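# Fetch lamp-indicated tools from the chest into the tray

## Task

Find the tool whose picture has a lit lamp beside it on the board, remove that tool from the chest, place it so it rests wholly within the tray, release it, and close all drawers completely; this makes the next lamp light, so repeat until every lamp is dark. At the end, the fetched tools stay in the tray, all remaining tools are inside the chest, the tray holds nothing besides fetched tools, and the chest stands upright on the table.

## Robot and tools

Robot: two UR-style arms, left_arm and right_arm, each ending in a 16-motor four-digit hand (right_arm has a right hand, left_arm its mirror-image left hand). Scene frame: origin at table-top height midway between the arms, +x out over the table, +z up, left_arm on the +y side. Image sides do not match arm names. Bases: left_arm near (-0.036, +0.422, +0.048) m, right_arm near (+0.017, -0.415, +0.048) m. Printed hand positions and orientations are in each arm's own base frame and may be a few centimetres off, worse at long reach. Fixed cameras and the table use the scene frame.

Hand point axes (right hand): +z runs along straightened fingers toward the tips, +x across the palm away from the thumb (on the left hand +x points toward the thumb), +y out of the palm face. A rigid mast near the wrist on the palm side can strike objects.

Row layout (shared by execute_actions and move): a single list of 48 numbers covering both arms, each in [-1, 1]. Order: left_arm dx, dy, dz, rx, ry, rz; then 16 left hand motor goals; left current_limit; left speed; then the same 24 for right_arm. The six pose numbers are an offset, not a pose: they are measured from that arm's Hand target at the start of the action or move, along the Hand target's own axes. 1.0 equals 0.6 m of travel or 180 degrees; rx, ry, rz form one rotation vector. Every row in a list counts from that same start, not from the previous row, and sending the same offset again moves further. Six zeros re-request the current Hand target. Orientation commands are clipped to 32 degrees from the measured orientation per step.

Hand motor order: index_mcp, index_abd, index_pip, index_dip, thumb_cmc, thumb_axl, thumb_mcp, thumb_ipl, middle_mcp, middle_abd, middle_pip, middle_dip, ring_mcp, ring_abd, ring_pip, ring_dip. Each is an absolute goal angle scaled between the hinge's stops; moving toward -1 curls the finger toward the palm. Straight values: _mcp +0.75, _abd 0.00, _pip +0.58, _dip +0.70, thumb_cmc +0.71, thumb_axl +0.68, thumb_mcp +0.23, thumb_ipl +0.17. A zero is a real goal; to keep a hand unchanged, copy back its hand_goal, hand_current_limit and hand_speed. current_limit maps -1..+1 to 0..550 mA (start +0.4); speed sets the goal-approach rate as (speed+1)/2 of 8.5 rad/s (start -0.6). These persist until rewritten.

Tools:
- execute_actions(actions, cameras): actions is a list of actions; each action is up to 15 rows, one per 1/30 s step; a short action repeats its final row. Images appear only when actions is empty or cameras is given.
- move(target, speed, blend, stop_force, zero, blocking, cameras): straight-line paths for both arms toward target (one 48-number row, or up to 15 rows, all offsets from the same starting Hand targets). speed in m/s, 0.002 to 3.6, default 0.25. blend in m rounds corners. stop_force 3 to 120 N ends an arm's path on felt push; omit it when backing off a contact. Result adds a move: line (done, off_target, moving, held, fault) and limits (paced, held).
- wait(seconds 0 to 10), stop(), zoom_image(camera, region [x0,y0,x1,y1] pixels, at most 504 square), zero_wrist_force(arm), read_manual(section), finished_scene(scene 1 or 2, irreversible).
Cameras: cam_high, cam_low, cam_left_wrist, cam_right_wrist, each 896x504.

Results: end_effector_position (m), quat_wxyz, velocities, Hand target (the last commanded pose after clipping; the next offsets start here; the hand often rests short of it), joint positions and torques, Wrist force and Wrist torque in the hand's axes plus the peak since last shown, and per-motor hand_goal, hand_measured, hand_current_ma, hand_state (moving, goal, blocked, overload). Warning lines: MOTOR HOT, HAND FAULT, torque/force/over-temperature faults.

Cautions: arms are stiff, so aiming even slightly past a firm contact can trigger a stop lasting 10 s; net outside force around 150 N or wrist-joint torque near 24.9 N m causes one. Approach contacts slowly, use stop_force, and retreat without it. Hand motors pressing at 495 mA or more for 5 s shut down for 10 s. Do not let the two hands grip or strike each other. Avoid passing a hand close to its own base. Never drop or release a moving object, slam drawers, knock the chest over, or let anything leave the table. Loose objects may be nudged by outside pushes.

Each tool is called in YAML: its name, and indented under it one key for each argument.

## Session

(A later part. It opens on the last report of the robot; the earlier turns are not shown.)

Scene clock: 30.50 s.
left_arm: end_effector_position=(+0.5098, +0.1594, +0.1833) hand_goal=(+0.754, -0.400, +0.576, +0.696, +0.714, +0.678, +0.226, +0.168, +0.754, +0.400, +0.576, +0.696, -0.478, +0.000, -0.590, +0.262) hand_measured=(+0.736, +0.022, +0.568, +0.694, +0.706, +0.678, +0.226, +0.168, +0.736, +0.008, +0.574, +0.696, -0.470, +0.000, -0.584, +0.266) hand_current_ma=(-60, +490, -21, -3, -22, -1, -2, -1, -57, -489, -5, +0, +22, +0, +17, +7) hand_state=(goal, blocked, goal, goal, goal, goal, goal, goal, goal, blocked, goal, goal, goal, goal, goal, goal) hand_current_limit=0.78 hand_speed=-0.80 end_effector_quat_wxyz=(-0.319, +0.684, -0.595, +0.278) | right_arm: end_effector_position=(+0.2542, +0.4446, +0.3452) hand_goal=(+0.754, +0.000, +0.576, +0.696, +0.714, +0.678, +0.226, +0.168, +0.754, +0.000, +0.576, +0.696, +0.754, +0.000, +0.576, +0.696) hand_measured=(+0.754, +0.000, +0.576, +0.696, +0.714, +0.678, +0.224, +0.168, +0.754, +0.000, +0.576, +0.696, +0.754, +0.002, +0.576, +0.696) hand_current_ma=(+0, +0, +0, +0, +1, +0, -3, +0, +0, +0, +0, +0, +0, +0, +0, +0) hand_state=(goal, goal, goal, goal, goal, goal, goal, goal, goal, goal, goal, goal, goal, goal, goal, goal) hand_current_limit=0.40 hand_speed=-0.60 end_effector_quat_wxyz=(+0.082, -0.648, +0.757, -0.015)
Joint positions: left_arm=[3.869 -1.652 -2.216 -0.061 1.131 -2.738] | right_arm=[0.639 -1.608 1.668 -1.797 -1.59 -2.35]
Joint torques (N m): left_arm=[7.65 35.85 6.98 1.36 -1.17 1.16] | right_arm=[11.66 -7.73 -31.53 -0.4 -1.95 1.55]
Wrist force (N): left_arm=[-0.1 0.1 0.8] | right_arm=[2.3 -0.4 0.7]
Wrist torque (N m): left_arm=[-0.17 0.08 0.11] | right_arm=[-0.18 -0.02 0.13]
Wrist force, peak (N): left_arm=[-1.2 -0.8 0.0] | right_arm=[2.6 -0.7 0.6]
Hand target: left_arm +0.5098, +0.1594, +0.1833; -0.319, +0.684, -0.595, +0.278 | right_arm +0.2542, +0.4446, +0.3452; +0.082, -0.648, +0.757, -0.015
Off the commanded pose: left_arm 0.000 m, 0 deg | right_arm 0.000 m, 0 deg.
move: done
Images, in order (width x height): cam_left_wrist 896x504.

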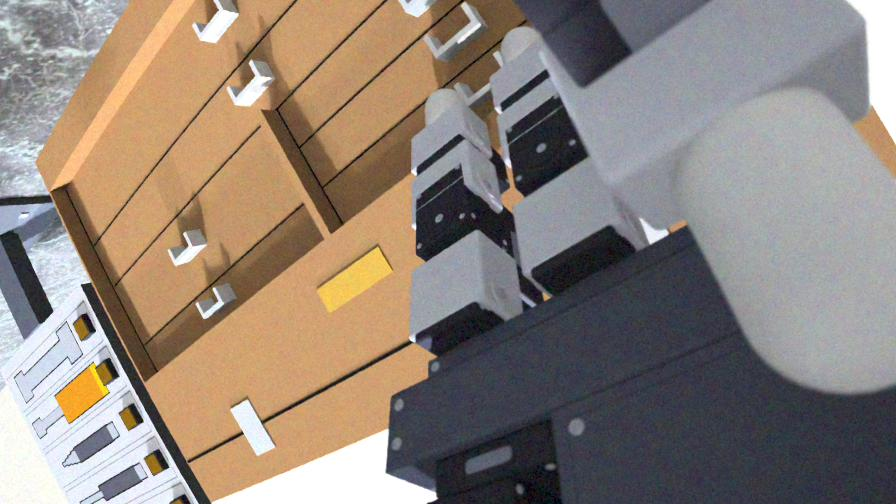

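move:
  target:
    - [0,0.0536,-0.0638,0,0,0,0.754,-0.4,0.576,0.696,0.714,0.678,0.226,0.168,0.754,0.4,0.576,0.696,-0.479,0,-0.591,0.261,0.78,-0.8,0,0,0,0,0,0,0.754,0,0.576,0.696,0.714,0.678,0.226,0.168,0.754,0,0.576,0.696,0.754,0,0.576,0.696,0.4,-0.6]
    - [0,0.1875,-0.2234,0,0,0,0.754,-0.4,0.576,0.696,0.714,0.678,0.226,0.168,0.754,0.4,0.576,0.696,-0.479,0,-0.591,0.261,0.78,-0.8,0,0,0,0,0,0,0.754,0,0.576,0.696,0.714,0.678,0.226,0.168,0.754,0,0.576,0.696,0.754,0,0.576,0.696,0.4,-0.6]
  speed: [0.04,0.08]
  blend: [0.01,0]
  cameras: ["cam_left_wrist","cam_right_wrist"]

zoom_image:
  camera: "cam_right_wrist"
  region: [590, 160, 896, 400]

Scene clock: 34.57 s.
left_arm: end_effector_position=(+0.3365, +0.1352, +0.1830) hand_goal=(+0.754, -0.400, +0.576, +0.696, +0.714, +0.678, +0.226, +0.168, +0.754, +0.400, +0.576, +0.696, -0.478, +0.000, -0.590, +0.262) hand_measured=(+0.738, -0.010, +0.568, +0.694, +0.706, +0.678, +0.226, +0.168, +0.740, -0.016, +0.572, +0.696, -0.470, +0.000, -0.584, +0.266) hand_current_ma=(-52, +489, -19, -4, -22, -1, -2, -1, -44, -489, -11, -1, +22, +0, +17, +7) hand_state=(goal, blocked, goal, goal, goal, goal, goal, goal, goal, blocked, goal, goal, goal, goal, goal, goal) hand_current_limit=0.78 hand_speed=-0.80 end_effector_quat_wxyz=(-0.319, +0.684, -0.595, +0.278) | right_arm: end_effector_position=(+0.2542, +0.4446, +0.3452) hand_goal=(+0.754, +0.000, +0.576, +0.696, +0.714, +0.678, +0.226, +0.168, +0.754, +0.000, +0.576, +0.696, +0.754, +0.000, +0.576, +0.696) hand_measured=(+0.754, +0.000, +0.576, +0.696, +0.714, +0.678, +0.224, +0.168, +0.754, +0.000, +0.576, +0.696, +0.754, +0.002, +0.576, +0.696) hand_current_ma=(+0, +0, +0, +0, +1, +0, -3, +0, +0, +0, +0, +0, +0, +0, +0, +0) hand_state=(goal, goal, goal, goal, goal, goal, goal, goal, goal, goal, goal, goal, goal, goal, goal, goal) hand_current_limit=0.40 hand_speed=-0.60 end_effector_quat_wxyz=(+0.082, -0.648, +0.757, -0.015)
Joint positions: left_arm=[4.275 -1.06 -2.593 -0.481 0.872 -2.362] | right_arm=[0.639 -1.608 1.668 -1.797 -1.59 -2.35]
Joint torques (N m): left_arm=[5.41 13.82 9.56 1.06 -3.55 1.1] | right_arm=[12.11 -8.69 -31.46 -0.64 -1.85 1.54]
Wrist force (N): left_arm=[-3.7 0.5 3.3] | right_arm=[2.2 -0.4 0.1]
Wrist torque (N m): left_arm=[-0.39 -0.33 -0.17] | right_arm=[-0.15 0.01 0.12]
Wrist force, peak (N): left_arm=[-4.0 0.5 3.3] | right_arm=[2.8 -0.3 0.6]
Hand target: left_arm +0.3365, +0.1352, +0.1830; -0.319, +0.684, -0.595, +0.278 | right_arm +0.2542, +0.4446, +0.3452; +0.082, -0.648, +0.757, -0.015
Off the commanded pose: left_arm 0.000 m, 0 deg | right_arm 0.000 m, 0 deg.
move: done
Images, in order (width x height): cam_left_wrist 896x504, cam_right_wrist 896x504.

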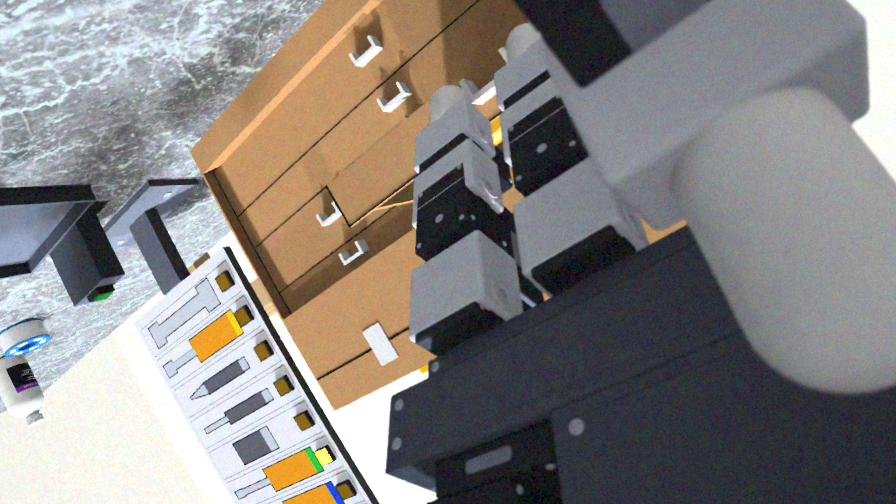

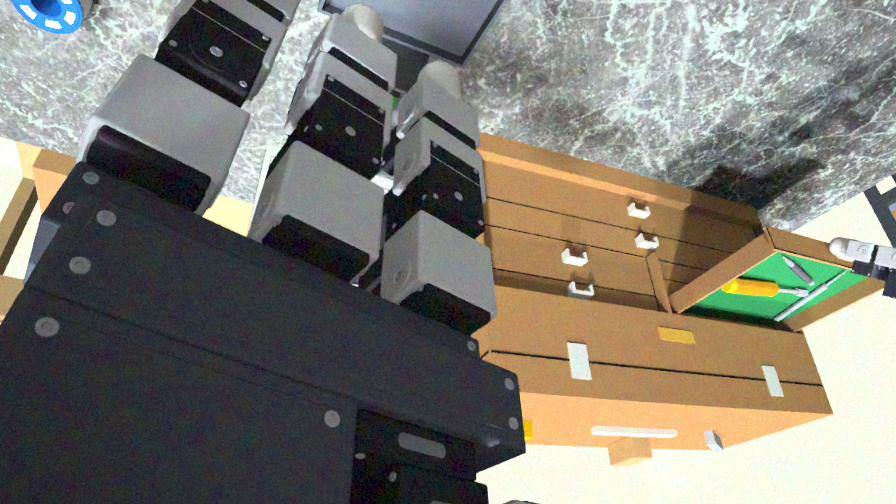

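Scaled by 1.647 from the camera's 896x504 image, which has a finer 1280x720 frame.

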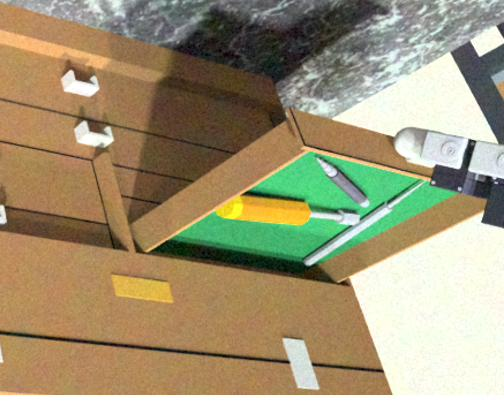

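move:
  target:
    - [0,-0.1822,0.2171,0,0,0,0.754,-0.4,0.576,0.696,0.714,0.678,0.226,0.168,0.754,0.4,0.576,0.696,-0.479,0,-0.591,0.261,0.76,-0.8,0,0,0,0,0,0,0.754,0,0.576,0.696,0.714,0.678,0.226,0.168,0.754,0,0.576,0.696,0.754,0,0.576,0.696,0.4,-0.6]
  speed: [0.12]

move:
  target:
    - [0,-0.0129,0.0153,0,0,0,0.754,-0.4,0.576,0.696,0.714,0.678,0.226,0.168,0.754,0.4,0.576,0.696,-0.479,0,-0.591,0.261,0.76,-0.8,0,0,0,0,0,0,0.754,0,0.576,0.696,0.714,0.678,0.226,0.168,0.754,0,0.576,0.696,0.754,0,0.576,0.696,0.4,-0.6]
  speed: [0.03]
  stop_force: 14
  cameras: ["cam_right_wrist"]

Scene clock: 37.27 s.
left_arm: end_effector_position=(+0.5048, +0.1587, +0.1833) hand_goal=(+0.754, -0.400, +0.576, +0.696, +0.714, +0.678, +0.226, +0.168, +0.754, +0.400, +0.576, +0.696, -0.478, +0.000, -0.590, +0.262) hand_measured=(+0.738, +0.008, +0.570, +0.692, +0.706, +0.678, +0.226, +0.168, +0.738, +0.004, +0.572, +0.694, -0.470, +0.000, -0.584, +0.266) hand_current_ma=(-52, +484, -16, -7, -22, -1, -2, -1, -45, -484, -9, -6, +22, +0, +17, +7) hand_state=(goal, blocked, goal, goal, goal, goal, goal, goal, goal, blocked, goal, goal, goal, goal, goal, goal) hand_current_limit=0.76 hand_speed=-0.80 end_effector_quat_wxyz=(-0.319, +0.684, -0.595, +0.278) | right_arm: end_effector_position=(+0.2542, +0.4446, +0.3452) hand_goal=(+0.754, +0.000, +0.576, +0.696, +0.714, +0.678, +0.226, +0.168, +0.754, +0.000, +0.576, +0.696, +0.754, +0.000, +0.576, +0.696) hand_measured=(+0.754, +0.000, +0.576, +0.696, +0.714, +0.678, +0.224, +0.168, +0.754, +0.000, +0.576, +0.696, +0.754, +0.002, +0.576, +0.696) hand_current_ma=(+0, +0, +0, +0, +1, +0, -3, +0, +0, +0, +0, +0, +0, +0, +0, +0) hand_state=(goal, goal, goal, goal, goal, goal, goal, goal, goal, goal, goal, goal, goal, goal, goal, goal) hand_current_limit=0.40 hand_speed=-0.60 end_effector_quat_wxyz=(+0.082, -0.648, +0.757, -0.015)
Joint positions: left_arm=[3.876 -1.64 -2.229 -0.063 1.126 -2.732] | right_arm=[0.639 -1.608 1.668 -1.797 -1.59 -2.35]
Joint torques (N m): left_arm=[-3.1 7.73 31.27 4.72 2.5 -1.51] | right_arm=[11.22 -8.31 -32.01 -0.64 -2.05 1.47]
Wrist force (N): left_arm=[4.7 -1.0 -2.3] | right_arm=[2.1 -0.4 0.4]
Wrist torque (N m): left_arm=[0.15 0.64 0.65] | right_arm=[-0.16 0.02 0.11]
Wrist force, peak (N): left_arm=[4.7 -1.0 -2.3] | right_arm=[2.8 -0.4 0.5]
Hand target: left_arm +0.5049, +0.1587, +0.1833; -0.319, +0.684, -0.595, +0.278 | right_arm +0.2542, +0.4446, +0.3452; +0.082, -0.648, +0.757, -0.015
Off the commanded pose: left_arm 0.000 m, 0 deg | right_arm 0.000 m, 0 deg.
move: done

Scene clock: 38.80 s.
left_arm: end_effector_position=(+0.5137, +0.1599, +0.1833) hand_goal=(+0.754, -0.400, +0.576, +0.696, +0.714, +0.678, +0.226, +0.168, +0.754, +0.400, +0.576, +0.696, -0.478, +0.000, -0.590, +0.262) hand_measured=(+0.714, +0.012, +0.570, +0.696, +0.706, +0.678, +0.226, +0.168, +0.722, +0.006, +0.566, +0.694, -0.470, +0.000, -0.584, +0.266) hand_current_ma=(-147, +484, -16, -1, -22, -1, -2, -1, -112, -484, -25, -3, +22, +0, +17, +7) hand_state=(blocked, blocked, goal, goal, goal, goal, goal, goal, blocked, blocked, goal, goal, goal, goal, goal, goal) hand_current_limit=0.76 hand_speed=-0.80 end_effector_quat_wxyz=(-0.319, +0.684, -0.595, +0.278) | right_arm: end_effector_position=(+0.2542, +0.4446, +0.3452) hand_goal=(+0.754, +0.000, +0.576, +0.696, +0.714, +0.678, +0.226, +0.168, +0.754, +0.000, +0.576, +0.696, +0.754, +0.000, +0.576, +0.696) hand_measured=(+0.754, +0.000, +0.576, +0.696, +0.714, +0.678, +0.224, +0.168, +0.754, +0.000, +0.576, +0.696, +0.754, +0.002, +0.576, +0.696) hand_current_ma=(+0, +0, +0, +0, +1, +0, -3, +0, +0, +0, +0, +0, +0, +0, +0, +0) hand_state=(goal, goal, goal, goal, goal, goal, goal, goal, goal, goal, goal, goal, goal, goal, goal, goal) hand_current_limit=0.40 hand_speed=-0.60 end_effector_quat_wxyz=(+0.082, -0.648, +0.757, -0.015)
Joint positions: left_arm=[3.863 -1.661 -2.206 -0.06 1.135 -2.742] | right_arm=[0.639 -1.608 1.668 -1.797 -1.59 -2.35]
Joint torques (N m): left_arm=[10.25 37 8.23 1.86 -1.25 1.13] | right_arm=[11.24 -8.65 -31.42 -0.54 -2.02 1.58]
Wrist force (N): left_arm=[3.5 0.4 2.3] | right_arm=[2.0 -0.1 0.5]
Wrist torque (N m): left_arm=[-0.30 0.50 0.39] | right_arm=[-0.12 0.02 0.11]
Wrist force, peak (N): left_arm=[3.5 7.9 -23.2] | right_arm=[2.8 -0.1 0.4]
Hand target: left_arm +0.5137, +0.1599, +0.1833; -0.319, +0.684, -0.595, +0.278 (not the last commanded pose) | right_arm +0.2542, +0.4446, +0.3452; +0.082, -0.648, +0.757, -0.015
Off the commanded pose: left_arm 0.003 m, 0 deg | right_arm 0.000 m, 0 deg.
move: contact (left_arm)
Images, in order (width x height): cam_right_wrist 896x504.

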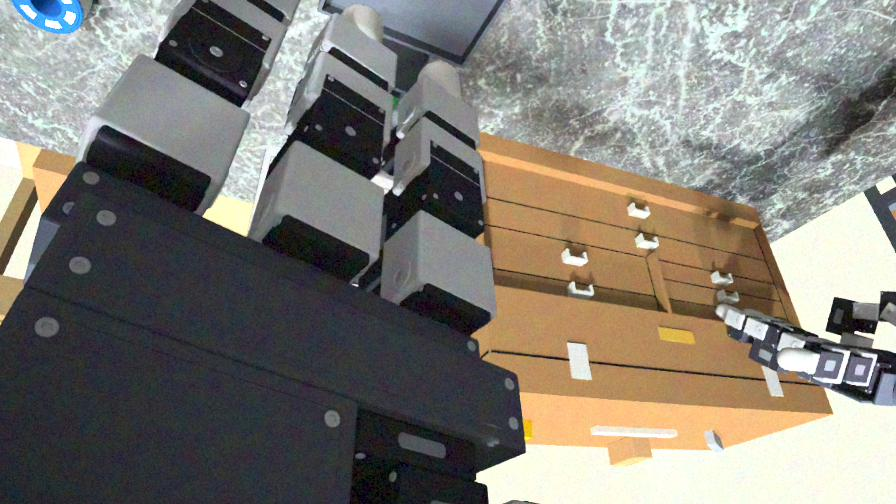

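move:
  target:
    - [0,0.0043,-0.0051,0,0,0,0.754,0.167,0.576,0.696,0.714,0.678,0.226,0.168,0.754,-0.167,0.576,0.696,-0.479,0,-0.591,0.261,0.4,-0.7,0,0,0,0,0,0,0.754,0,0.576,0.696,0.714,0.678,0.226,0.168,0.754,0,0.576,0.696,0.754,0,0.576,0.696,0.4,-0.6]
    - [0,0.0375,-0.0447,0,0,0,0.754,0.167,0.576,0.696,0.714,0.678,0.226,0.168,0.754,-0.167,0.576,0.696,-0.479,0,-0.591,0.261,0.4,-0.7,0,0,0,0,0,0,0.754,0,0.576,0.696,0.714,0.678,0.226,0.168,0.754,0,0.576,0.696,0.754,0,0.576,0.696,0.4,-0.6]
    - [0,0.0739,-0.0141,0,0,0,0.754,0.167,0.576,0.696,0.714,0.678,0.226,0.168,0.754,-0.167,0.576,0.696,-0.479,0,-0.591,0.261,0.4,-0.7,0,0,0,0,0,0,0.754,0,0.576,0.696,0.714,0.678,0.226,0.168,0.754,0,0.576,0.696,0.754,0,0.576,0.696,0.4,-0.6]
    - [0,0.041,0.025,0,0,0,0.754,-0.4,0.576,0.696,0.714,0.678,0.226,0.168,0.754,0.4,0.576,0.696,-0.479,0,-0.591,0.261,0.77,-0.8,0,0,0,0,0,0,0.754,0,0.576,0.696,0.714,0.678,0.226,0.168,0.754,0,0.576,0.696,0.754,0,0.576,0.696,0.4,-0.6]
  speed: [0.1,0.12,0.12,0.08]
  blend: [0,0.005,0.005,0]
  cameras: ["cam_left_wrist"]

zoom_image:
  camera: "cam_left_wrist"
  region: [350, 0, 650, 200]

Scene clock: 42.43 s.
left_arm: end_effector_position=(+0.5094, +0.1593, +0.1548) hand_goal=(+0.754, -0.400, +0.576, +0.696, +0.714, +0.678, +0.226, +0.168, +0.754, +0.400, +0.576, +0.696, -0.478, +0.000, -0.590, +0.262) hand_measured=(+0.738, +0.022, +0.570, +0.696, +0.706, +0.678, +0.226, +0.168, +0.738, +0.008, +0.570, +0.694, -0.470, +0.000, -0.584, +0.266) hand_current_ma=(-51, +487, -16, -1, -22, -1, -2, -1, -52, -487, -13, -3, +22, +0, +17, +7) hand_state=(goal, blocked, goal, goal, goal, goal, goal, goal, goal, blocked, goal, goal, goal, goal, goal, goal) hand_current_limit=0.77 hand_speed=-0.80 end_effector_quat_wxyz=(-0.319, +0.684, -0.595, +0.278) | right_arm: end_effector_position=(+0.2542, +0.4446, +0.3452) hand_goal=(+0.754, +0.000, +0.576, +0.696, +0.714, +0.678, +0.226, +0.168, +0.754, +0.000, +0.576, +0.696, +0.754, +0.000, +0.576, +0.696) hand_measured=(+0.754, +0.000, +0.576, +0.696, +0.714, +0.678, +0.224, +0.168, +0.754, +0.000, +0.576, +0.696, +0.754, +0.002, +0.576, +0.696) hand_current_ma=(+0, +0, +0, +0, +1, +0, -3, +0, +0, +0, +0, +0, +0, +0, +0, +0) hand_state=(goal, goal, goal, goal, goal, goal, goal, goal, goal, goal, goal, goal, goal, goal, goal, goal) hand_current_limit=0.40 hand_speed=-0.60 end_effector_quat_wxyz=(+0.082, -0.648, +0.757, -0.015)
Joint positions: left_arm=[3.869 -1.711 -2.249 0.03 1.131 -2.737] | right_arm=[0.639 -1.608 1.668 -1.797 -1.59 -2.35]
Joint torques (N m): left_arm=[-5.02 11.32 28.6 4.34 1.06 -1.54] | right_arm=[11.15 -8.51 -30.84 -0.37 -1.98 1.38]
Wrist force (N): left_arm=[0.0 -0.5 0.1] | right_arm=[2.5 -0.6 0.4]
Wrist torque (N m): left_arm=[-0.02 0.07 0.31] | right_arm=[-0.19 -0.04 0.14]
Wrist force, peak (N): left_arm=[3.8 0.4 2.4] | right_arm=[2.6 -0.5 0.4]
Hand target: left_arm +0.5094, +0.1593, +0.1548; -0.319, +0.684, -0.595, +0.278 | right_arm +0.2542, +0.4446, +0.3452; +0.082, -0.648, +0.757, -0.015
Off the commanded pose: left_arm 0.000 m, 0 deg | right_arm 0.000 m, 0 deg.
move: done
Images, in order (width x height): cam_left_wrist 896x504.

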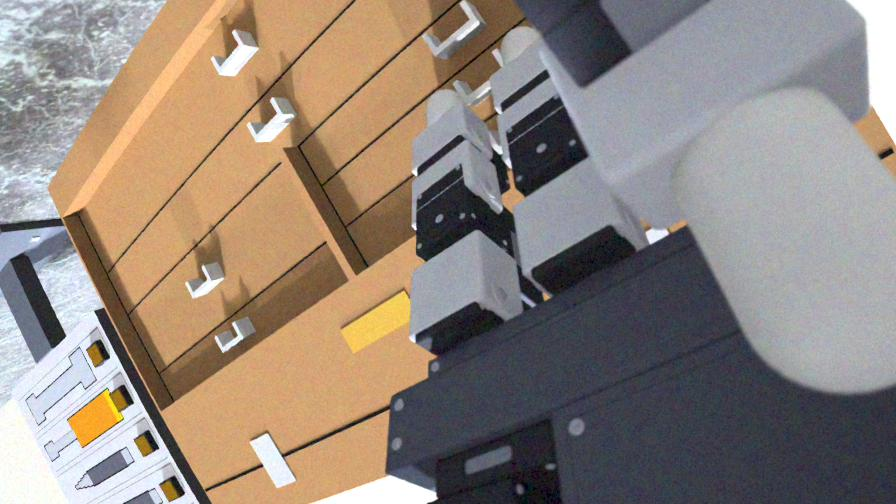

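Scaled by 1.680 from the camera's 896x504 image, which has a finer 1280x720 frame.

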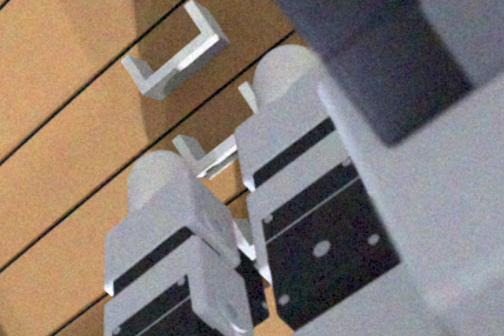

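move:
  target:
    - [0,0.0322,-0.0383,0,0,0,0.754,-0.4,0.576,0.696,0.714,0.678,0.226,0.168,0.754,0.4,0.576,0.696,-0.479,0,-0.591,0.261,0.77,-0.8,0,0,0,0,0,0,0.754,0,0.576,0.696,0.714,0.678,0.226,0.168,0.754,0,0.576,0.696,0.754,0,0.576,0.696,0.4,-0.6]
    - [0,0.1876,-0.2236,0,0,0,0.754,-0.4,0.576,0.696,0.714,0.678,0.226,0.168,0.754,0.4,0.576,0.696,-0.479,0,-0.591,0.261,0.77,-0.8,0,0,0,0,0,0,0.754,0,0.576,0.696,0.714,0.678,0.226,0.168,0.754,0,0.576,0.696,0.754,0,0.576,0.696,0.4,-0.6]
  speed: [0.05,0.1]
  blend: [0.01,0]
  cameras: ["cam_right_wrist"]

zoom_image:
  camera: "cam_right_wrist"
  region: [590, 160, 896, 400]

Scene clock: 45.83 s.
left_arm: end_effector_position=(+0.3360, +0.1351, +0.1545) hand_goal=(+0.754, -0.400, +0.576, +0.696, +0.714, +0.678, +0.226, +0.168, +0.754, +0.400, +0.576, +0.696, -0.478, +0.000, -0.590, +0.262) hand_measured=(+0.736, -0.082, +0.568, +0.692, +0.706, +0.678, +0.226, +0.168, +0.738, +0.124, +0.570, +0.692, -0.470, +0.000, -0.584, +0.266) hand_current_ma=(-60, +487, -21, -8, -22, -1, -2, -1, -51, -487, -12, -7, +22, +0, +17, +7) hand_state=(goal, blocked, goal, goal, goal, goal, goal, goal, goal, blocked, goal, goal, goal, goal, goal, goal) hand_current_limit=0.77 hand_speed=-0.80 end_effector_quat_wxyz=(-0.319, +0.684, -0.595, +0.278) | right_arm: end_effector_position=(+0.2542, +0.4446, +0.3452) hand_goal=(+0.754, +0.000, +0.576, +0.696, +0.714, +0.678, +0.226, +0.168, +0.754, +0.000, +0.576, +0.696, +0.754, +0.000, +0.576, +0.696) hand_measured=(+0.754, +0.000, +0.576, +0.696, +0.714, +0.678, +0.224, +0.168, +0.754, +0.000, +0.576, +0.696, +0.754, +0.002, +0.576, +0.696) hand_current_ma=(+0, +0, +0, +0, +1, +0, -3, +0, +0, +0, +0, +0, +0, +0, +0, +0) hand_state=(goal, goal, goal, goal, goal, goal, goal, goal, goal, goal, goal, goal, goal, goal, goal, goal) hand_current_limit=0.40 hand_speed=-0.60 end_effector_quat_wxyz=(+0.082, -0.648, +0.757, -0.015)
Joint positions: left_arm=[4.277 -1.131 -2.651 -0.355 0.871 -2.36] | right_arm=[0.639 -1.608 1.668 -1.797 -1.59 -2.35]
Joint torques (N m): left_arm=[7.09 14.81 7.42 0.98 -2.93 1.57] | right_arm=[11.26 -8.01 -31.45 -0.53 -1.96 1.27]
Wrist force (N): left_arm=[-0.8 -0.2 0.2] | right_arm=[2.4 -0.5 0.2]
Wrist torque (N m): left_arm=[0.03 -0.03 0.05] | right_arm=[-0.16 -0.03 0.14]
Wrist force, peak (N): left_arm=[-0.5 1.3 -2.3] | right_arm=[2.7 -0.7 0.4]
Hand target: left_arm +0.3360, +0.1351, +0.1545; -0.319, +0.684, -0.595, +0.278 | right_arm +0.2542, +0.4446, +0.3452; +0.082, -0.648, +0.757, -0.015
Off the commanded pose: left_arm 0.000 m, 0 deg | right_arm 0.000 m, 0 deg.
move: done
Images, in order (width x height): cam_right_wrist 896x504.

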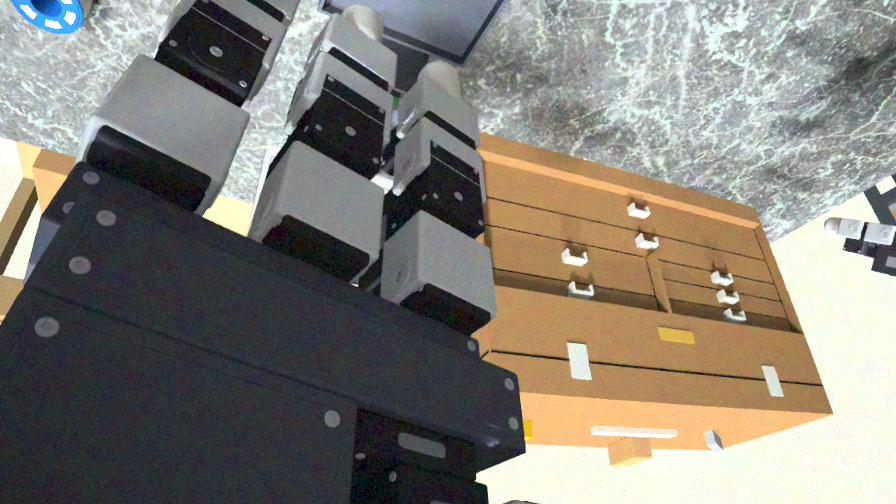

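Scaled by 1.647 from the camera's 896x504 image, which has a finer 1280x720 frame.

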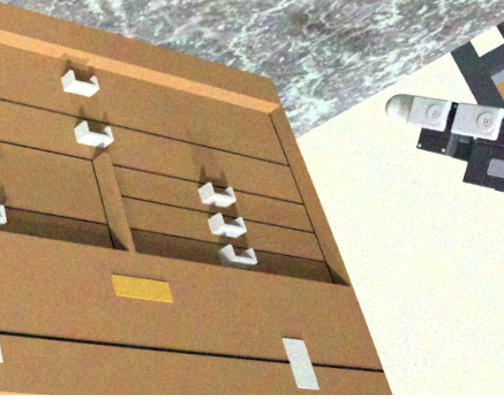

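move:
  target:
    - [0,0,0,0,0,0,0.754,0.167,0.576,0.696,0.714,0.678,0.226,0.168,0.754,-0.167,0.576,0.696,-0.479,0,-0.591,0.261,0.4,-0.6,0,0,0,0,0,0,0.754,0,0.576,0.696,0.714,0.678,0.226,0.168,0.754,0,0.576,0.696,0.754,0,0.576,0.696,0.4,-0.6]
    - [0,-0.1652,0.1861,0,0,0,0.754,0.167,0.576,0.696,0.714,0.678,0.226,0.168,0.754,-0.167,0.576,0.696,-0.479,0,-0.591,0.261,0.4,-0.6,0,0,0,0,0,0,0.754,0,0.576,0.696,0.714,0.678,0.226,0.168,0.754,0,0.576,0.696,0.754,0,0.576,0.696,0.4,-0.6]
    - [0,-0.1922,0.2198,0,0,0,0.754,-0.4,0.576,0.696,0.714,0.678,0.226,0.168,0.754,0.4,0.576,0.696,-0.479,0,-0.591,0.261,0.78,-0.8,0,0,0,0,0,0,0.754,0,0.576,0.696,0.714,0.678,0.226,0.168,0.754,0,0.576,0.696,0.754,0,0.576,0.696,0.4,-0.6]
    - [0,-0.1587,0.1799,0,0,0,0.754,-0.4,0.576,0.696,0.714,0.678,0.226,0.168,0.754,0.4,0.576,0.696,-0.479,0,-0.591,0.261,0.78,-0.8,0,0,0,0,0,0,0.754,0,0.576,0.696,0.714,0.678,0.226,0.168,0.754,0,0.576,0.696,0.754,0,0.576,0.696,0.4,-0.6]
  speed: [0.1,0.2,0.08,0.03]
  blend: [0,0.003,0,0]
  cameras: ["cam_left_wrist","cam_right_wrist"]

zoom_image:
  camera: "cam_left_wrist"
  region: [350, 0, 650, 200]

Scene clock: 50.87 s.
left_arm: end_effector_position=(+0.4786, +0.1550, +0.1583) hand_goal=(+0.754, -0.400, +0.576, +0.696, +0.714, +0.678, +0.226, +0.168, +0.754, +0.400, +0.576, +0.696, -0.478, +0.000, -0.590, +0.262) hand_measured=(+0.734, -0.080, +0.568, +0.692, +0.706, +0.678, +0.226, +0.168, +0.738, +0.126, +0.570, +0.694, -0.470, +0.000, -0.584, +0.266) hand_current_ma=(-61, +489, -21, -9, -22, -1, -2, -1, -51, -489, -12, -6, +22, +0, +17, +7) hand_state=(goal, blocked, goal, goal, goal, goal, goal, goal, goal, blocked, goal, goal, goal, goal, goal, goal) hand_current_limit=0.78 hand_speed=-0.80 end_effector_quat_wxyz=(-0.319, +0.684, -0.595, +0.278) | right_arm: end_effector_position=(+0.2542, +0.4446, +0.3452) hand_goal=(+0.754, +0.000, +0.576, +0.696, +0.714, +0.678, +0.226, +0.168, +0.754, +0.000, +0.576, +0.696, +0.754, +0.000, +0.576, +0.696) hand_measured=(+0.754, +0.000, +0.576, +0.696, +0.714, +0.678, +0.224, +0.168, +0.754, +0.000, +0.576, +0.696, +0.754, +0.002, +0.576, +0.696) hand_current_ma=(+0, +0, +0, +0, +1, +0, -3, +0, +0, +0, +0, +0, +0, +0, +0, +0) hand_state=(goal, goal, goal, goal, goal, goal, goal, goal, goal, goal, goal, goal, goal, goal, goal, goal) hand_current_limit=0.40 hand_speed=-0.60 end_effector_quat_wxyz=(+0.082, -0.648, +0.757, -0.015)
Joint positions: left_arm=[3.916 -1.63 -2.326 0.009 1.098 -2.7] | right_arm=[0.639 -1.608 1.668 -1.797 -1.59 -2.35]
Joint torques (N m): left_arm=[8.16 32.43 5.62 1.1 -2.41 1.51] | right_arm=[11.36 -8.62 -31.08 -0.49 -2.06 1.11]
Wrist force (N): left_arm=[-0.8 -0.6 0.0] | right_arm=[2.3 -0.5 0.2]
Wrist torque (N m): left_arm=[-0.01 -0.02 0.06] | right_arm=[-0.16 -0.01 0.12]
Wrist force, peak (N): left_arm=[-0.2 1.2 -3.6] | right_arm=[2.8 -0.3 0.2]
Hand target: left_arm +0.4785, +0.1550, +0.1583; -0.319, +0.684, -0.595, +0.278 | right_arm +0.2542, +0.4446, +0.3452; +0.082, -0.648, +0.757, -0.015
Off the commanded pose: left_arm 0.000 m, 0 deg | right_arm 0.000 m, 0 deg.
move: done
Images, in order (width x height): cam_left_wrist 896x504, cam_right_wrist 896x504.

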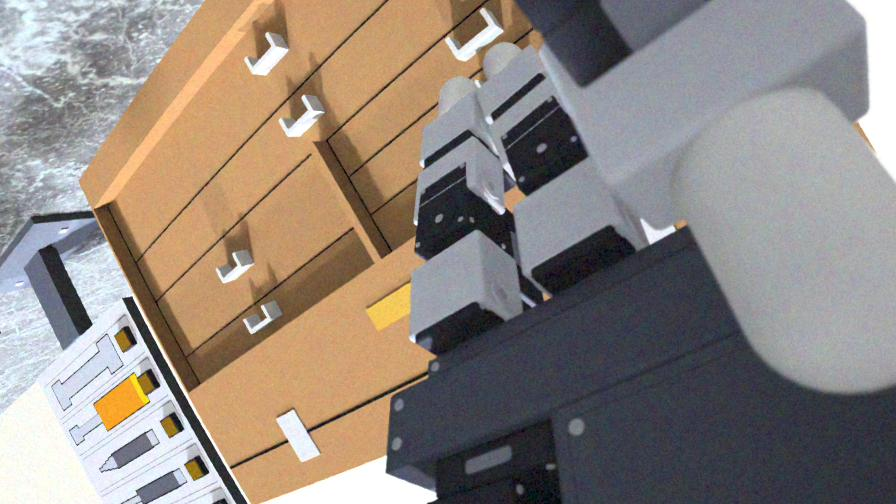

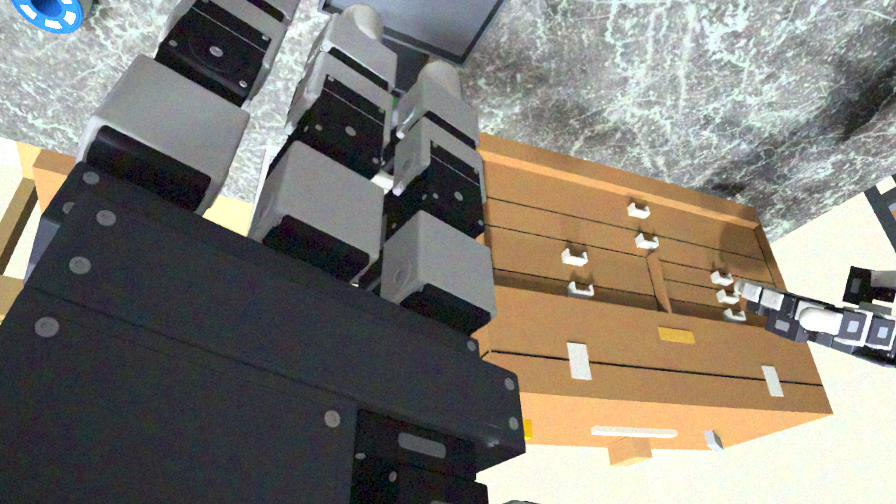

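Scaled by 1.680 from the camera's 896x504 image, which has a finer 1280x720 frame.

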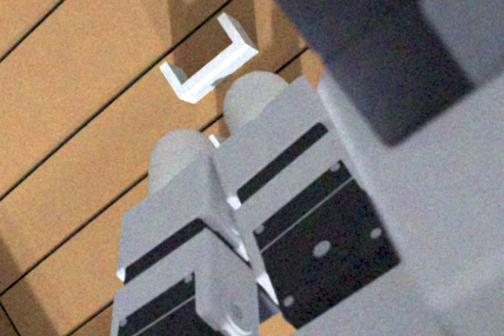

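move:
  target:
    - [0,0,0,0,0,0,0.754,0.167,0.576,0.696,0.714,0.678,0.226,0.168,0.754,-0.167,0.576,0.696,0.754,0,0.576,0.696,0.4,-0.5,0,0,0,0,0,0,0.754,0,0.576,0.696,0.714,0.678,0.226,0.168,0.754,0,0.576,0.696,0.754,0,0.576,0.696,0.4,-0.6]
    - [0,-0.0399,0.0366,0,0,0,0.754,-0.4,0.576,0.696,0.714,0.678,0.226,0.168,0.754,0.4,0.576,0.696,0.754,0.5,0.576,0.696,0.78,-0.8,0,0,0,0,0,0,0.754,0,0.576,0.696,0.714,0.678,0.226,0.168,0.754,0,0.576,0.696,0.754,0,0.576,0.696,0.4,-0.6]
  speed: [0.1,0.06]
  cameras: ["cam_left_wrist"]

zoom_image:
  camera: "cam_left_wrist"
  region: [350, 0, 650, 200]

move:
  target:
    - [0,0.0214,-0.0255,0,0,0,0.754,-0.4,0.576,0.696,0.714,0.678,0.226,0.168,0.754,0.4,0.576,0.696,0.754,0.5,0.576,0.696,0.78,-0.8,0,0,0,0,0,0,0.754,0,0.576,0.696,0.714,0.678,0.226,0.168,0.754,0,0.576,0.696,0.754,0,0.576,0.696,0.4,-0.6]
  speed: [0.02]
  cameras: ["cam_left_wrist"]

zoom_image:
  camera: "cam_left_wrist"
  region: [350, 0, 650, 200]

Scene clock: 55.47 s.
left_arm: end_effector_position=(+0.5104, +0.1595, +0.1626) hand_goal=(+0.754, -0.400, +0.576, +0.696, +0.714, +0.678, +0.226, +0.168, +0.754, +0.400, +0.576, +0.696, +0.754, +0.500, +0.576, +0.696) hand_measured=(+0.746, +0.004, +0.574, +0.694, +0.706, +0.678, +0.226, +0.168, +0.752, +0.038, +0.578, +0.696, +0.748, +0.228, +0.574, +0.694) hand_current_ma=(-22, +490, -5, -3, -22, -1, -2, -1, -6, -489, +3, +1, -18, -489, -3, -3) hand_state=(goal, blocked, goal, goal, goal, goal, goal, goal, goal, blocked, goal, goal, goal, blocked, goal, goal) hand_current_limit=0.78 hand_speed=-0.80 end_effector_quat_wxyz=(-0.319, +0.684, -0.595, +0.278) | right_arm: end_effector_position=(+0.2542, +0.4446, +0.3452) hand_goal=(+0.754, +0.000, +0.576, +0.696, +0.714, +0.678, +0.226, +0.168, +0.754, +0.000, +0.576, +0.696, +0.754, +0.000, +0.576, +0.696) hand_measured=(+0.754, +0.000, +0.576, +0.696, +0.714, +0.678, +0.224, +0.168, +0.754, +0.000, +0.576, +0.696, +0.754, +0.002, +0.576, +0.696) hand_current_ma=(+0, +0, +0, +0, +1, +0, -3, +0, +0, +0, +0, +0, +0, +0, +0, +0) hand_state=(goal, goal, goal, goal, goal, goal, goal, goal, goal, goal, goal, goal, goal, goal, goal, goal) hand_current_limit=0.40 hand_speed=-0.60 end_effector_quat_wxyz=(+0.082, -0.648, +0.757, -0.015)
Joint positions: left_arm=[3.868 -1.696 -2.239 0.005 1.132 -2.738] | right_arm=[0.639 -1.608 1.668 -1.797 -1.59 -2.35]
Joint torques (N m): left_arm=[-5.21 9.96 26.45 1.46 -0.01 -1.7] | right_arm=[10.64 -8.43 -31.76 -0.58 -1.82 1.24]
Wrist force (N): left_arm=[-2.6 -1.5 -4.5] | right_arm=[2.3 -0.6 0.1]
Wrist torque (N m): left_arm=[0.33 -0.25 0.12] | right_arm=[-0.17 -0.01 0.13]
Wrist force, peak (N): left_arm=[-2.7 -1.8 -4.7] | right_arm=[2.7 -0.7 0.6]
Hand target: left_arm +0.5104, +0.1594, +0.1626; -0.319, +0.684, -0.595, +0.278 | right_arm +0.2542, +0.4446, +0.3452; +0.082, -0.648, +0.757, -0.015
Off the commanded pose: left_arm 0.000 m, 0 deg | right_arm 0.000 m, 0 deg.
move: done
Images, in order (width x height): cam_left_wrist 896x504.

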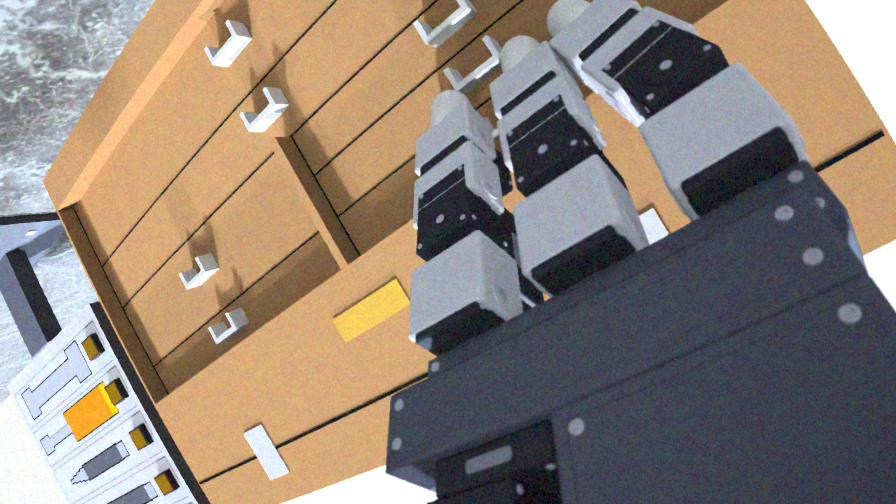

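Scaled by 1.680 from the camera's 896x504 image, which has a finer 1280x720 frame.

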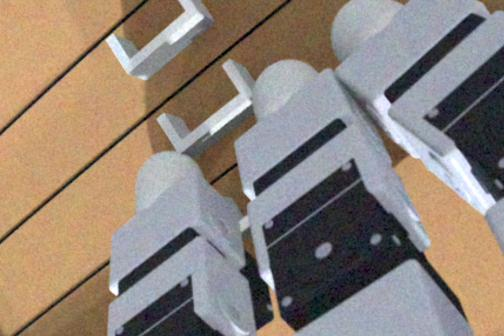

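Scene clock: 56.87 s.
left_arm: end_effector_position=(+0.4908, +0.1567, +0.1626) hand_goal=(+0.754, -0.400, +0.576, +0.696, +0.714, +0.678, +0.226, +0.168, +0.754, +0.400, +0.576, +0.696, +0.754, +0.500, +0.576, +0.696) hand_measured=(+0.752, -0.060, +0.578, +0.698, +0.706, +0.678, +0.226, +0.168, +0.750, +0.150, +0.578, +0.700, +0.742, +0.334, +0.572, +0.694) hand_current_ma=(-4, +490, +6, +6, -22, -1, -2, -1, -8, -489, +3, +8, -33, -489, -7, -2) hand_state=(goal, blocked, goal, goal, goal, goal, goal, goal, goal, blocked, goal, goal, goal, blocked, goal, goal) hand_current_limit=0.78 hand_speed=-0.80 end_effector_quat_wxyz=(-0.319, +0.684, -0.595, +0.278) | right_arm: end_effector_position=(+0.2542, +0.4446, +0.3452) hand_goal=(+0.754, +0.000, +0.576, +0.696, +0.714, +0.678, +0.226, +0.168, +0.754, +0.000, +0.576, +0.696, +0.754, +0.000, +0.576, +0.696) hand_measured=(+0.754, +0.000, +0.576, +0.696, +0.714, +0.678, +0.224, +0.168, +0.754, +0.000, +0.576, +0.696, +0.754, +0.002, +0.576, +0.696) hand_current_ma=(+0, +0, +0, +0, +1, +0, -3, +0, +0, +0, +0, +0, +0, +0, +0, +0) hand_state=(goal, goal, goal, goal, goal, goal, goal, goal, goal, goal, goal, goal, goal, goal, goal, goal) hand_current_limit=0.40 hand_speed=-0.60 end_effector_quat_wxyz=(+0.082, -0.648, +0.757, -0.015)
Joint positions: left_arm=[3.897 -1.65 -2.29 0 1.111 -2.715] | right_arm=[0.639 -1.608 1.668 -1.797 -1.59 -2.35]
Joint torques (N m): left_arm=[7.13 33.95 5.12 1.1 -2.26 1.25] | right_arm=[10.57 -8.46 -30.8 -0.6 -2.02 1.38]
Wrist force (N): left_arm=[-0.7 -0.4 0.2] | right_arm=[2.1 -0.7 0.2]
Wrist torque (N m): left_arm=[-0.09 -0.03 0.06] | right_arm=[-0.19 0.02 0.11]
Wrist force, peak (N): left_arm=[-2.0 -1.3 -10.2] | right_arm=[2.9 -0.2 0.3]
Hand target: left_arm +0.4906, +0.1567, +0.1626; -0.319, +0.684, -0.595, +0.278 | right_arm +0.2542, +0.4446, +0.3452; +0.082, -0.648, +0.757, -0.015
Off the commanded pose: left_arm 0.000 m, 0 deg | right_arm 0.000 m, 0 deg.
move: done
Images, in order (width x height): cam_left_wrist 896x504.

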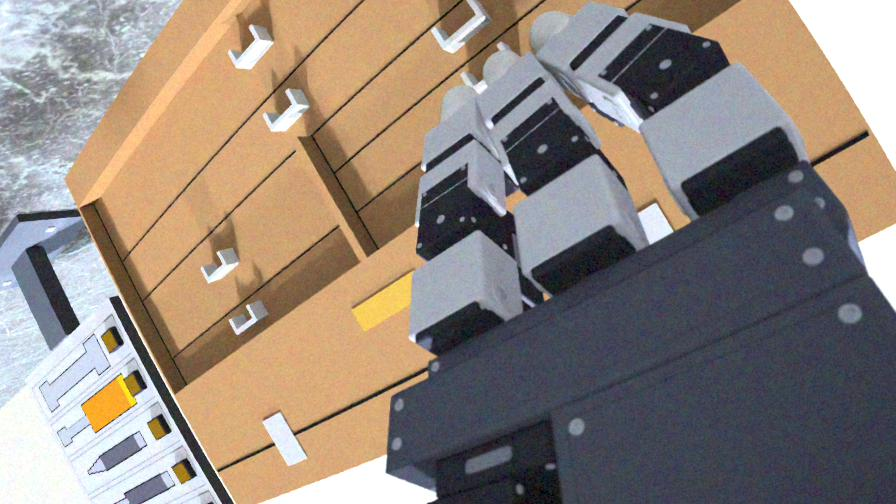

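Scaled by 1.680 from the camera's 896x504 image, which has a finer 1280x720 frame.

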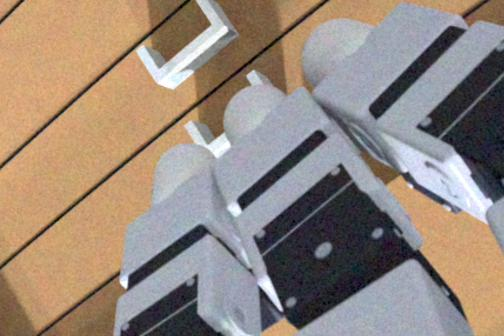

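move:
  target:
    - [0,0,0,0,0,0,0.754,0.167,0.576,0.696,0.714,0.678,0.226,0.168,0.754,-0.167,0.576,0.696,-0.479,0,-0.591,0.261,0.4,-0.5,0,0,0,0,0,0,0.754,0,0.576,0.696,0.714,0.678,0.226,0.168,0.754,0,0.576,0.696,0.754,0,0.576,0.696,0.4,-0.6]
    - [0,0.0459,-0.05,0,0,0,0.754,0.167,0.576,0.696,0.714,0.678,0.226,0.168,0.754,-0.167,0.576,0.696,-0.479,0,-0.591,0.261,0.4,-0.5,0,0,0,0,0,0,0.754,0,0.576,0.696,0.714,0.678,0.226,0.168,0.754,0,0.576,0.696,0.754,0,0.576,0.696,0.4,-0.6]
    - [0.4133,0.0459,-0.1083,0,0,0,0.754,0.167,0.576,0.696,0.714,0.678,0.226,0.168,0.754,-0.167,0.576,0.696,-0.479,0,-0.591,0.261,0.4,-0.5,0,0,0,0,0,0,0.754,0,0.576,0.696,0.714,0.678,0.226,0.168,0.754,0,0.576,0.696,0.754,0,0.576,0.696,0.4,-0.6]
  speed: [0.1,0.15,0.25]
  blend: [0,0.01,0]
  cameras: ["cam_left_wrist","cam_right_wrist"]

zoom_image:
  camera: "cam_left_wrist"
  region: [300, 0, 650, 240]

zoom_image:
  camera: "cam_right_wrist"
  region: [480, 160, 896, 400]

Scene clock: 61.13 s.
left_arm: end_effector_position=(+0.4580, -0.0982, +0.1832) hand_goal=(+0.754, +0.168, +0.576, +0.696, +0.714, +0.678, +0.226, +0.168, +0.754, -0.166, +0.576, +0.696, -0.478, +0.000, -0.590, +0.262) hand_measured=(+0.746, +0.166, +0.574, +0.698, +0.706, +0.678, +0.226, +0.168, +0.742, -0.162, +0.574, +0.698, -0.464, +0.002, -0.582, +0.266) hand_current_ma=(-23, -5, -2, +3, -22, -1, -2, -1, -32, +6, -3, +5, +42, +5, +17, +7) hand_state=(goal, goal, goal, goal, goal, goal, goal, goal, goal, goal, goal, goal, goal, goal, goal, goal) hand_current_limit=0.40 hand_speed=-0.50 end_effector_quat_wxyz=(-0.319, +0.684, -0.595, +0.278) | right_arm: end_effector_position=(+0.2542, +0.4446, +0.3452) hand_goal=(+0.754, +0.000, +0.576, +0.696, +0.714, +0.678, +0.226, +0.168, +0.754, +0.000, +0.576, +0.696, +0.754, +0.000, +0.576, +0.696) hand_measured=(+0.754, +0.000, +0.576, +0.696, +0.714, +0.678, +0.224, +0.168, +0.754, +0.000, +0.576, +0.696, +0.754, +0.002, +0.576, +0.696) hand_current_ma=(+0, +0, +0, +0, +1, +0, -3, +0, +0, +0, +0, +0, +0, +0, +0, +0) hand_state=(goal, goal, goal, goal, goal, goal, goal, goal, goal, goal, goal, goal, goal, goal, goal, goal) hand_current_limit=0.40 hand_speed=-0.60 end_effector_quat_wxyz=(+0.082, -0.648, +0.757, -0.015)
Joint positions: left_arm=[3.266 -1.498 -2.393 0.053 1.581 -3.151] | right_arm=[0.639 -1.608 1.668 -1.797 -1.59 -2.35]
Joint torques (N m): left_arm=[-6.98 3.09 30.05 1.13 1.24 -1.61] | right_arm=[11.37 -7.54 -30.23 -0.6 -2.02 1.15]
Wrist force (N): left_arm=[-0.9 -0.4 -0.2] | right_arm=[2.3 -0.6 0.2]
Wrist torque (N m): left_arm=[0.03 -0.02 0.23] | right_arm=[-0.17 -0.01 0.13]
Wrist force, peak (N): left_arm=[-2.3 -0.2 -0.3] | right_arm=[2.8 -0.8 0.7]
Hand target: left_arm +0.4581, -0.0982, +0.1832; -0.319, +0.684, -0.595, +0.278 | right_arm +0.2542, +0.4446, +0.3452; +0.082, -0.648, +0.757, -0.015
Off the commanded pose: left_arm 0.000 m, 0 deg | right_arm 0.000 m, 0 deg.
move: done
Images, in order (width x height): cam_left_wrist 896x504, cam_right_wrist 896x504.

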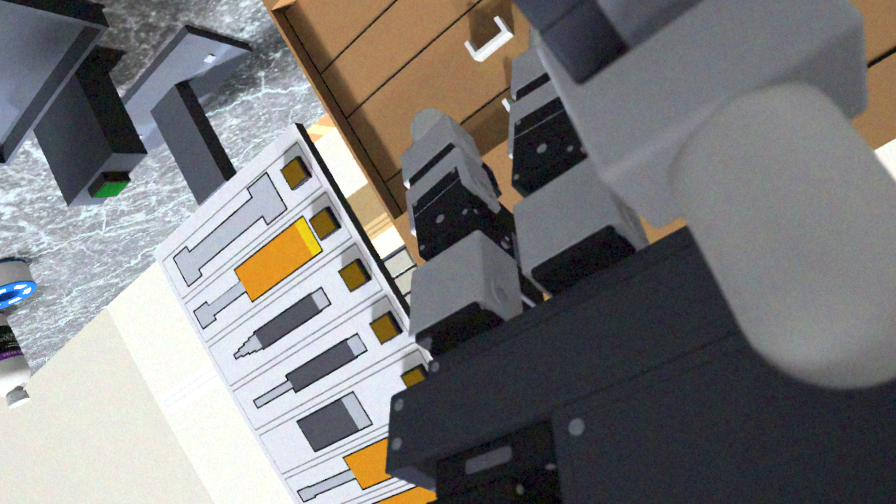

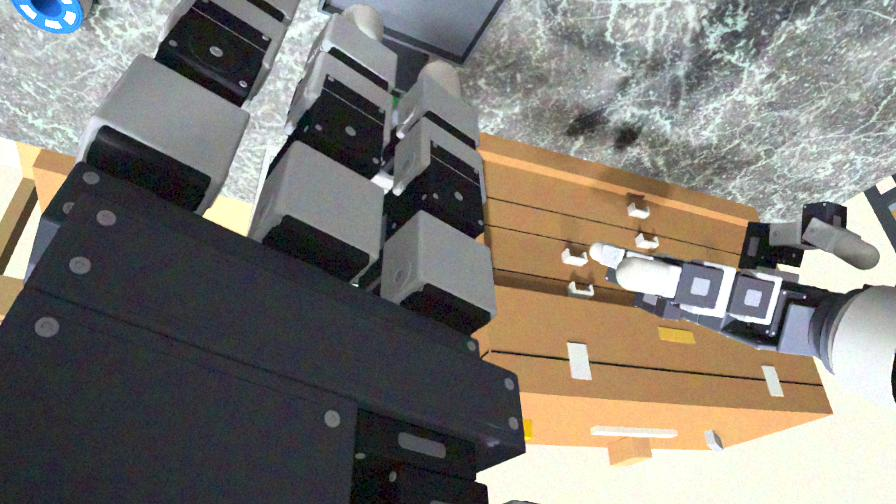

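Scaled by 1.440 from the camera's 896x504 image, which has a finer 1280x720 frame.

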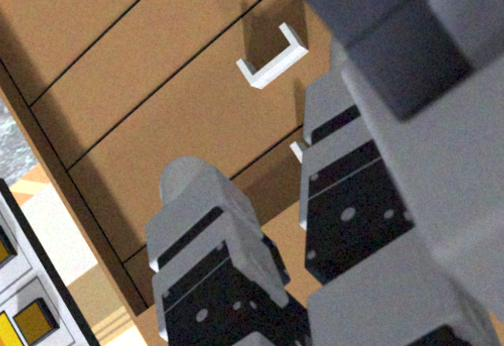

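Scaled by 1.212 from the camera's 896x504 image, which has a finer 1280x720 frame.

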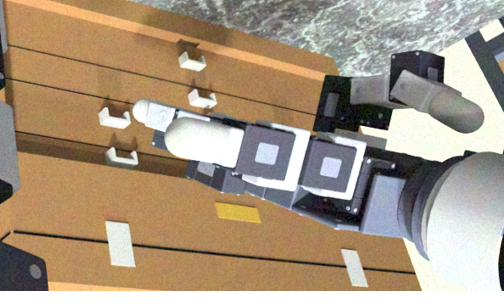

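move:
  target:
    - [0.0113,-0.075,0.0807,0,0,0,0.754,0.167,0.576,0.696,0.714,0.678,0.226,0.168,0.754,-0.167,0.576,0.696,-0.479,0,-0.591,0.261,0.4,-0.5,0,0,0,0,0,0,0.754,0,0.576,0.696,0.714,0.678,0.226,0.168,0.754,0,0.576,0.696,0.754,0,0.576,0.696,0.4,-0.6]
    - [0.0113,-0.097,0.107,0,0,0,0.754,-0.4,0.576,0.696,0.714,0.678,0.226,0.168,0.754,0.4,0.576,0.696,-0.479,0,-0.591,0.261,0.78,-0.8,0,0,0,0,0,0,0.754,0,0.576,0.696,0.714,0.678,0.226,0.168,0.754,0,0.576,0.696,0.754,0,0.576,0.696,0.4,-0.6]
  speed: [0.15,0.06]
  blend: [0.003,0]
  cameras: ["cam_left_wrist"]

zoom_image:
  camera: "cam_left_wrist"
  region: [350, 0, 650, 200]

Scene clock: 63.77 s.
left_arm: end_effector_position=(+0.5447, -0.0930, +0.1867) hand_goal=(+0.754, -0.400, +0.576, +0.696, +0.714, +0.678, +0.226, +0.168, +0.754, +0.400, +0.576, +0.696, -0.478, +0.000, -0.590, +0.262) hand_measured=(+0.712, +0.004, +0.554, +0.690, +0.706, +0.678, +0.226, +0.168, +0.714, -0.012, +0.558, +0.690, -0.464, +0.002, -0.582, +0.266) hand_current_ma=(-154, +487, -66, -16, -22, -1, -2, -1, -142, -489, -50, -17, +42, +5, +17, +7) hand_state=(blocked, blocked, blocked, goal, goal, goal, goal, goal, blocked, blocked, goal, goal, goal, goal, goal, goal) hand_current_limit=0.78 hand_speed=-0.80 end_effector_quat_wxyz=(-0.319, +0.684, -0.595, +0.278) | right_arm: end_effector_position=(+0.2542, +0.4446, +0.3452) hand_goal=(+0.754, +0.000, +0.576, +0.696, +0.714, +0.678, +0.226, +0.168, +0.754, +0.000, +0.576, +0.696, +0.754, +0.000, +0.576, +0.696) hand_measured=(+0.754, +0.000, +0.576, +0.696, +0.714, +0.678, +0.224, +0.168, +0.754, +0.000, +0.576, +0.696, +0.754, +0.002, +0.576, +0.696) hand_current_ma=(+0, +0, +0, +0, +1, +0, -3, +0, +0, +0, +0, +0, +0, +0, +0, +0) hand_state=(goal, goal, goal, goal, goal, goal, goal, goal, goal, goal, goal, goal, goal, goal, goal, goal) hand_current_limit=0.40 hand_speed=-0.60 end_effector_quat_wxyz=(+0.082, -0.648, +0.757, -0.015)
Joint positions: left_arm=[3.252 -1.695 -2.176 0.033 1.592 -3.16] | right_arm=[0.639 -1.608 1.668 -1.797 -1.59 -2.35]
Joint torques (N m): left_arm=[-5.26 13.13 32.52 2.23 0.88 -1.65] | right_arm=[10.87 -7.88 -31.44 -0.93 -1.95 1]
Wrist force (N): left_arm=[-0.1 3.5 -0.3] | right_arm=[2.5 -0.3 0.4]
Wrist torque (N m): left_arm=[-0.25 0.04 0.28] | right_arm=[-0.15 -0.03 0.15]
Wrist force, peak (N): left_arm=[-0.6 4.1 -2.7] | right_arm=[2.7 -0.3 0.4]
Hand target: left_arm +0.5447, -0.0930, +0.1867; -0.319, +0.684, -0.595, +0.278 | right_arm +0.2542, +0.4446, +0.3452; +0.082, -0.648, +0.757, -0.015
Off the commanded pose: left_arm 0.000 m, 0 deg | right_arm 0.000 m, 0 deg.
move: done
Images, in order (width x height): cam_left_wrist 896x504.

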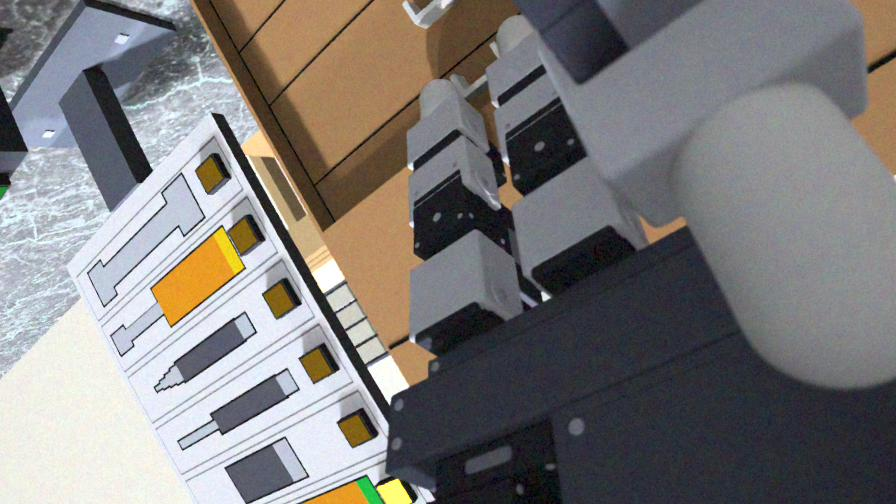

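Scaled by 1.680 from the camera's 896x504 image, which has a finer 1280x720 frame.

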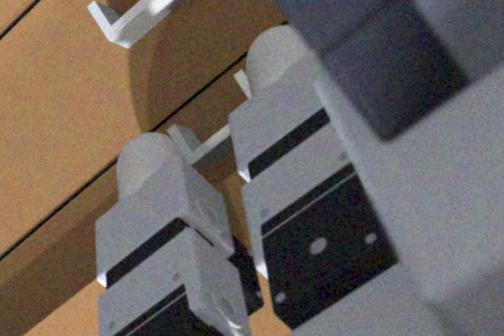

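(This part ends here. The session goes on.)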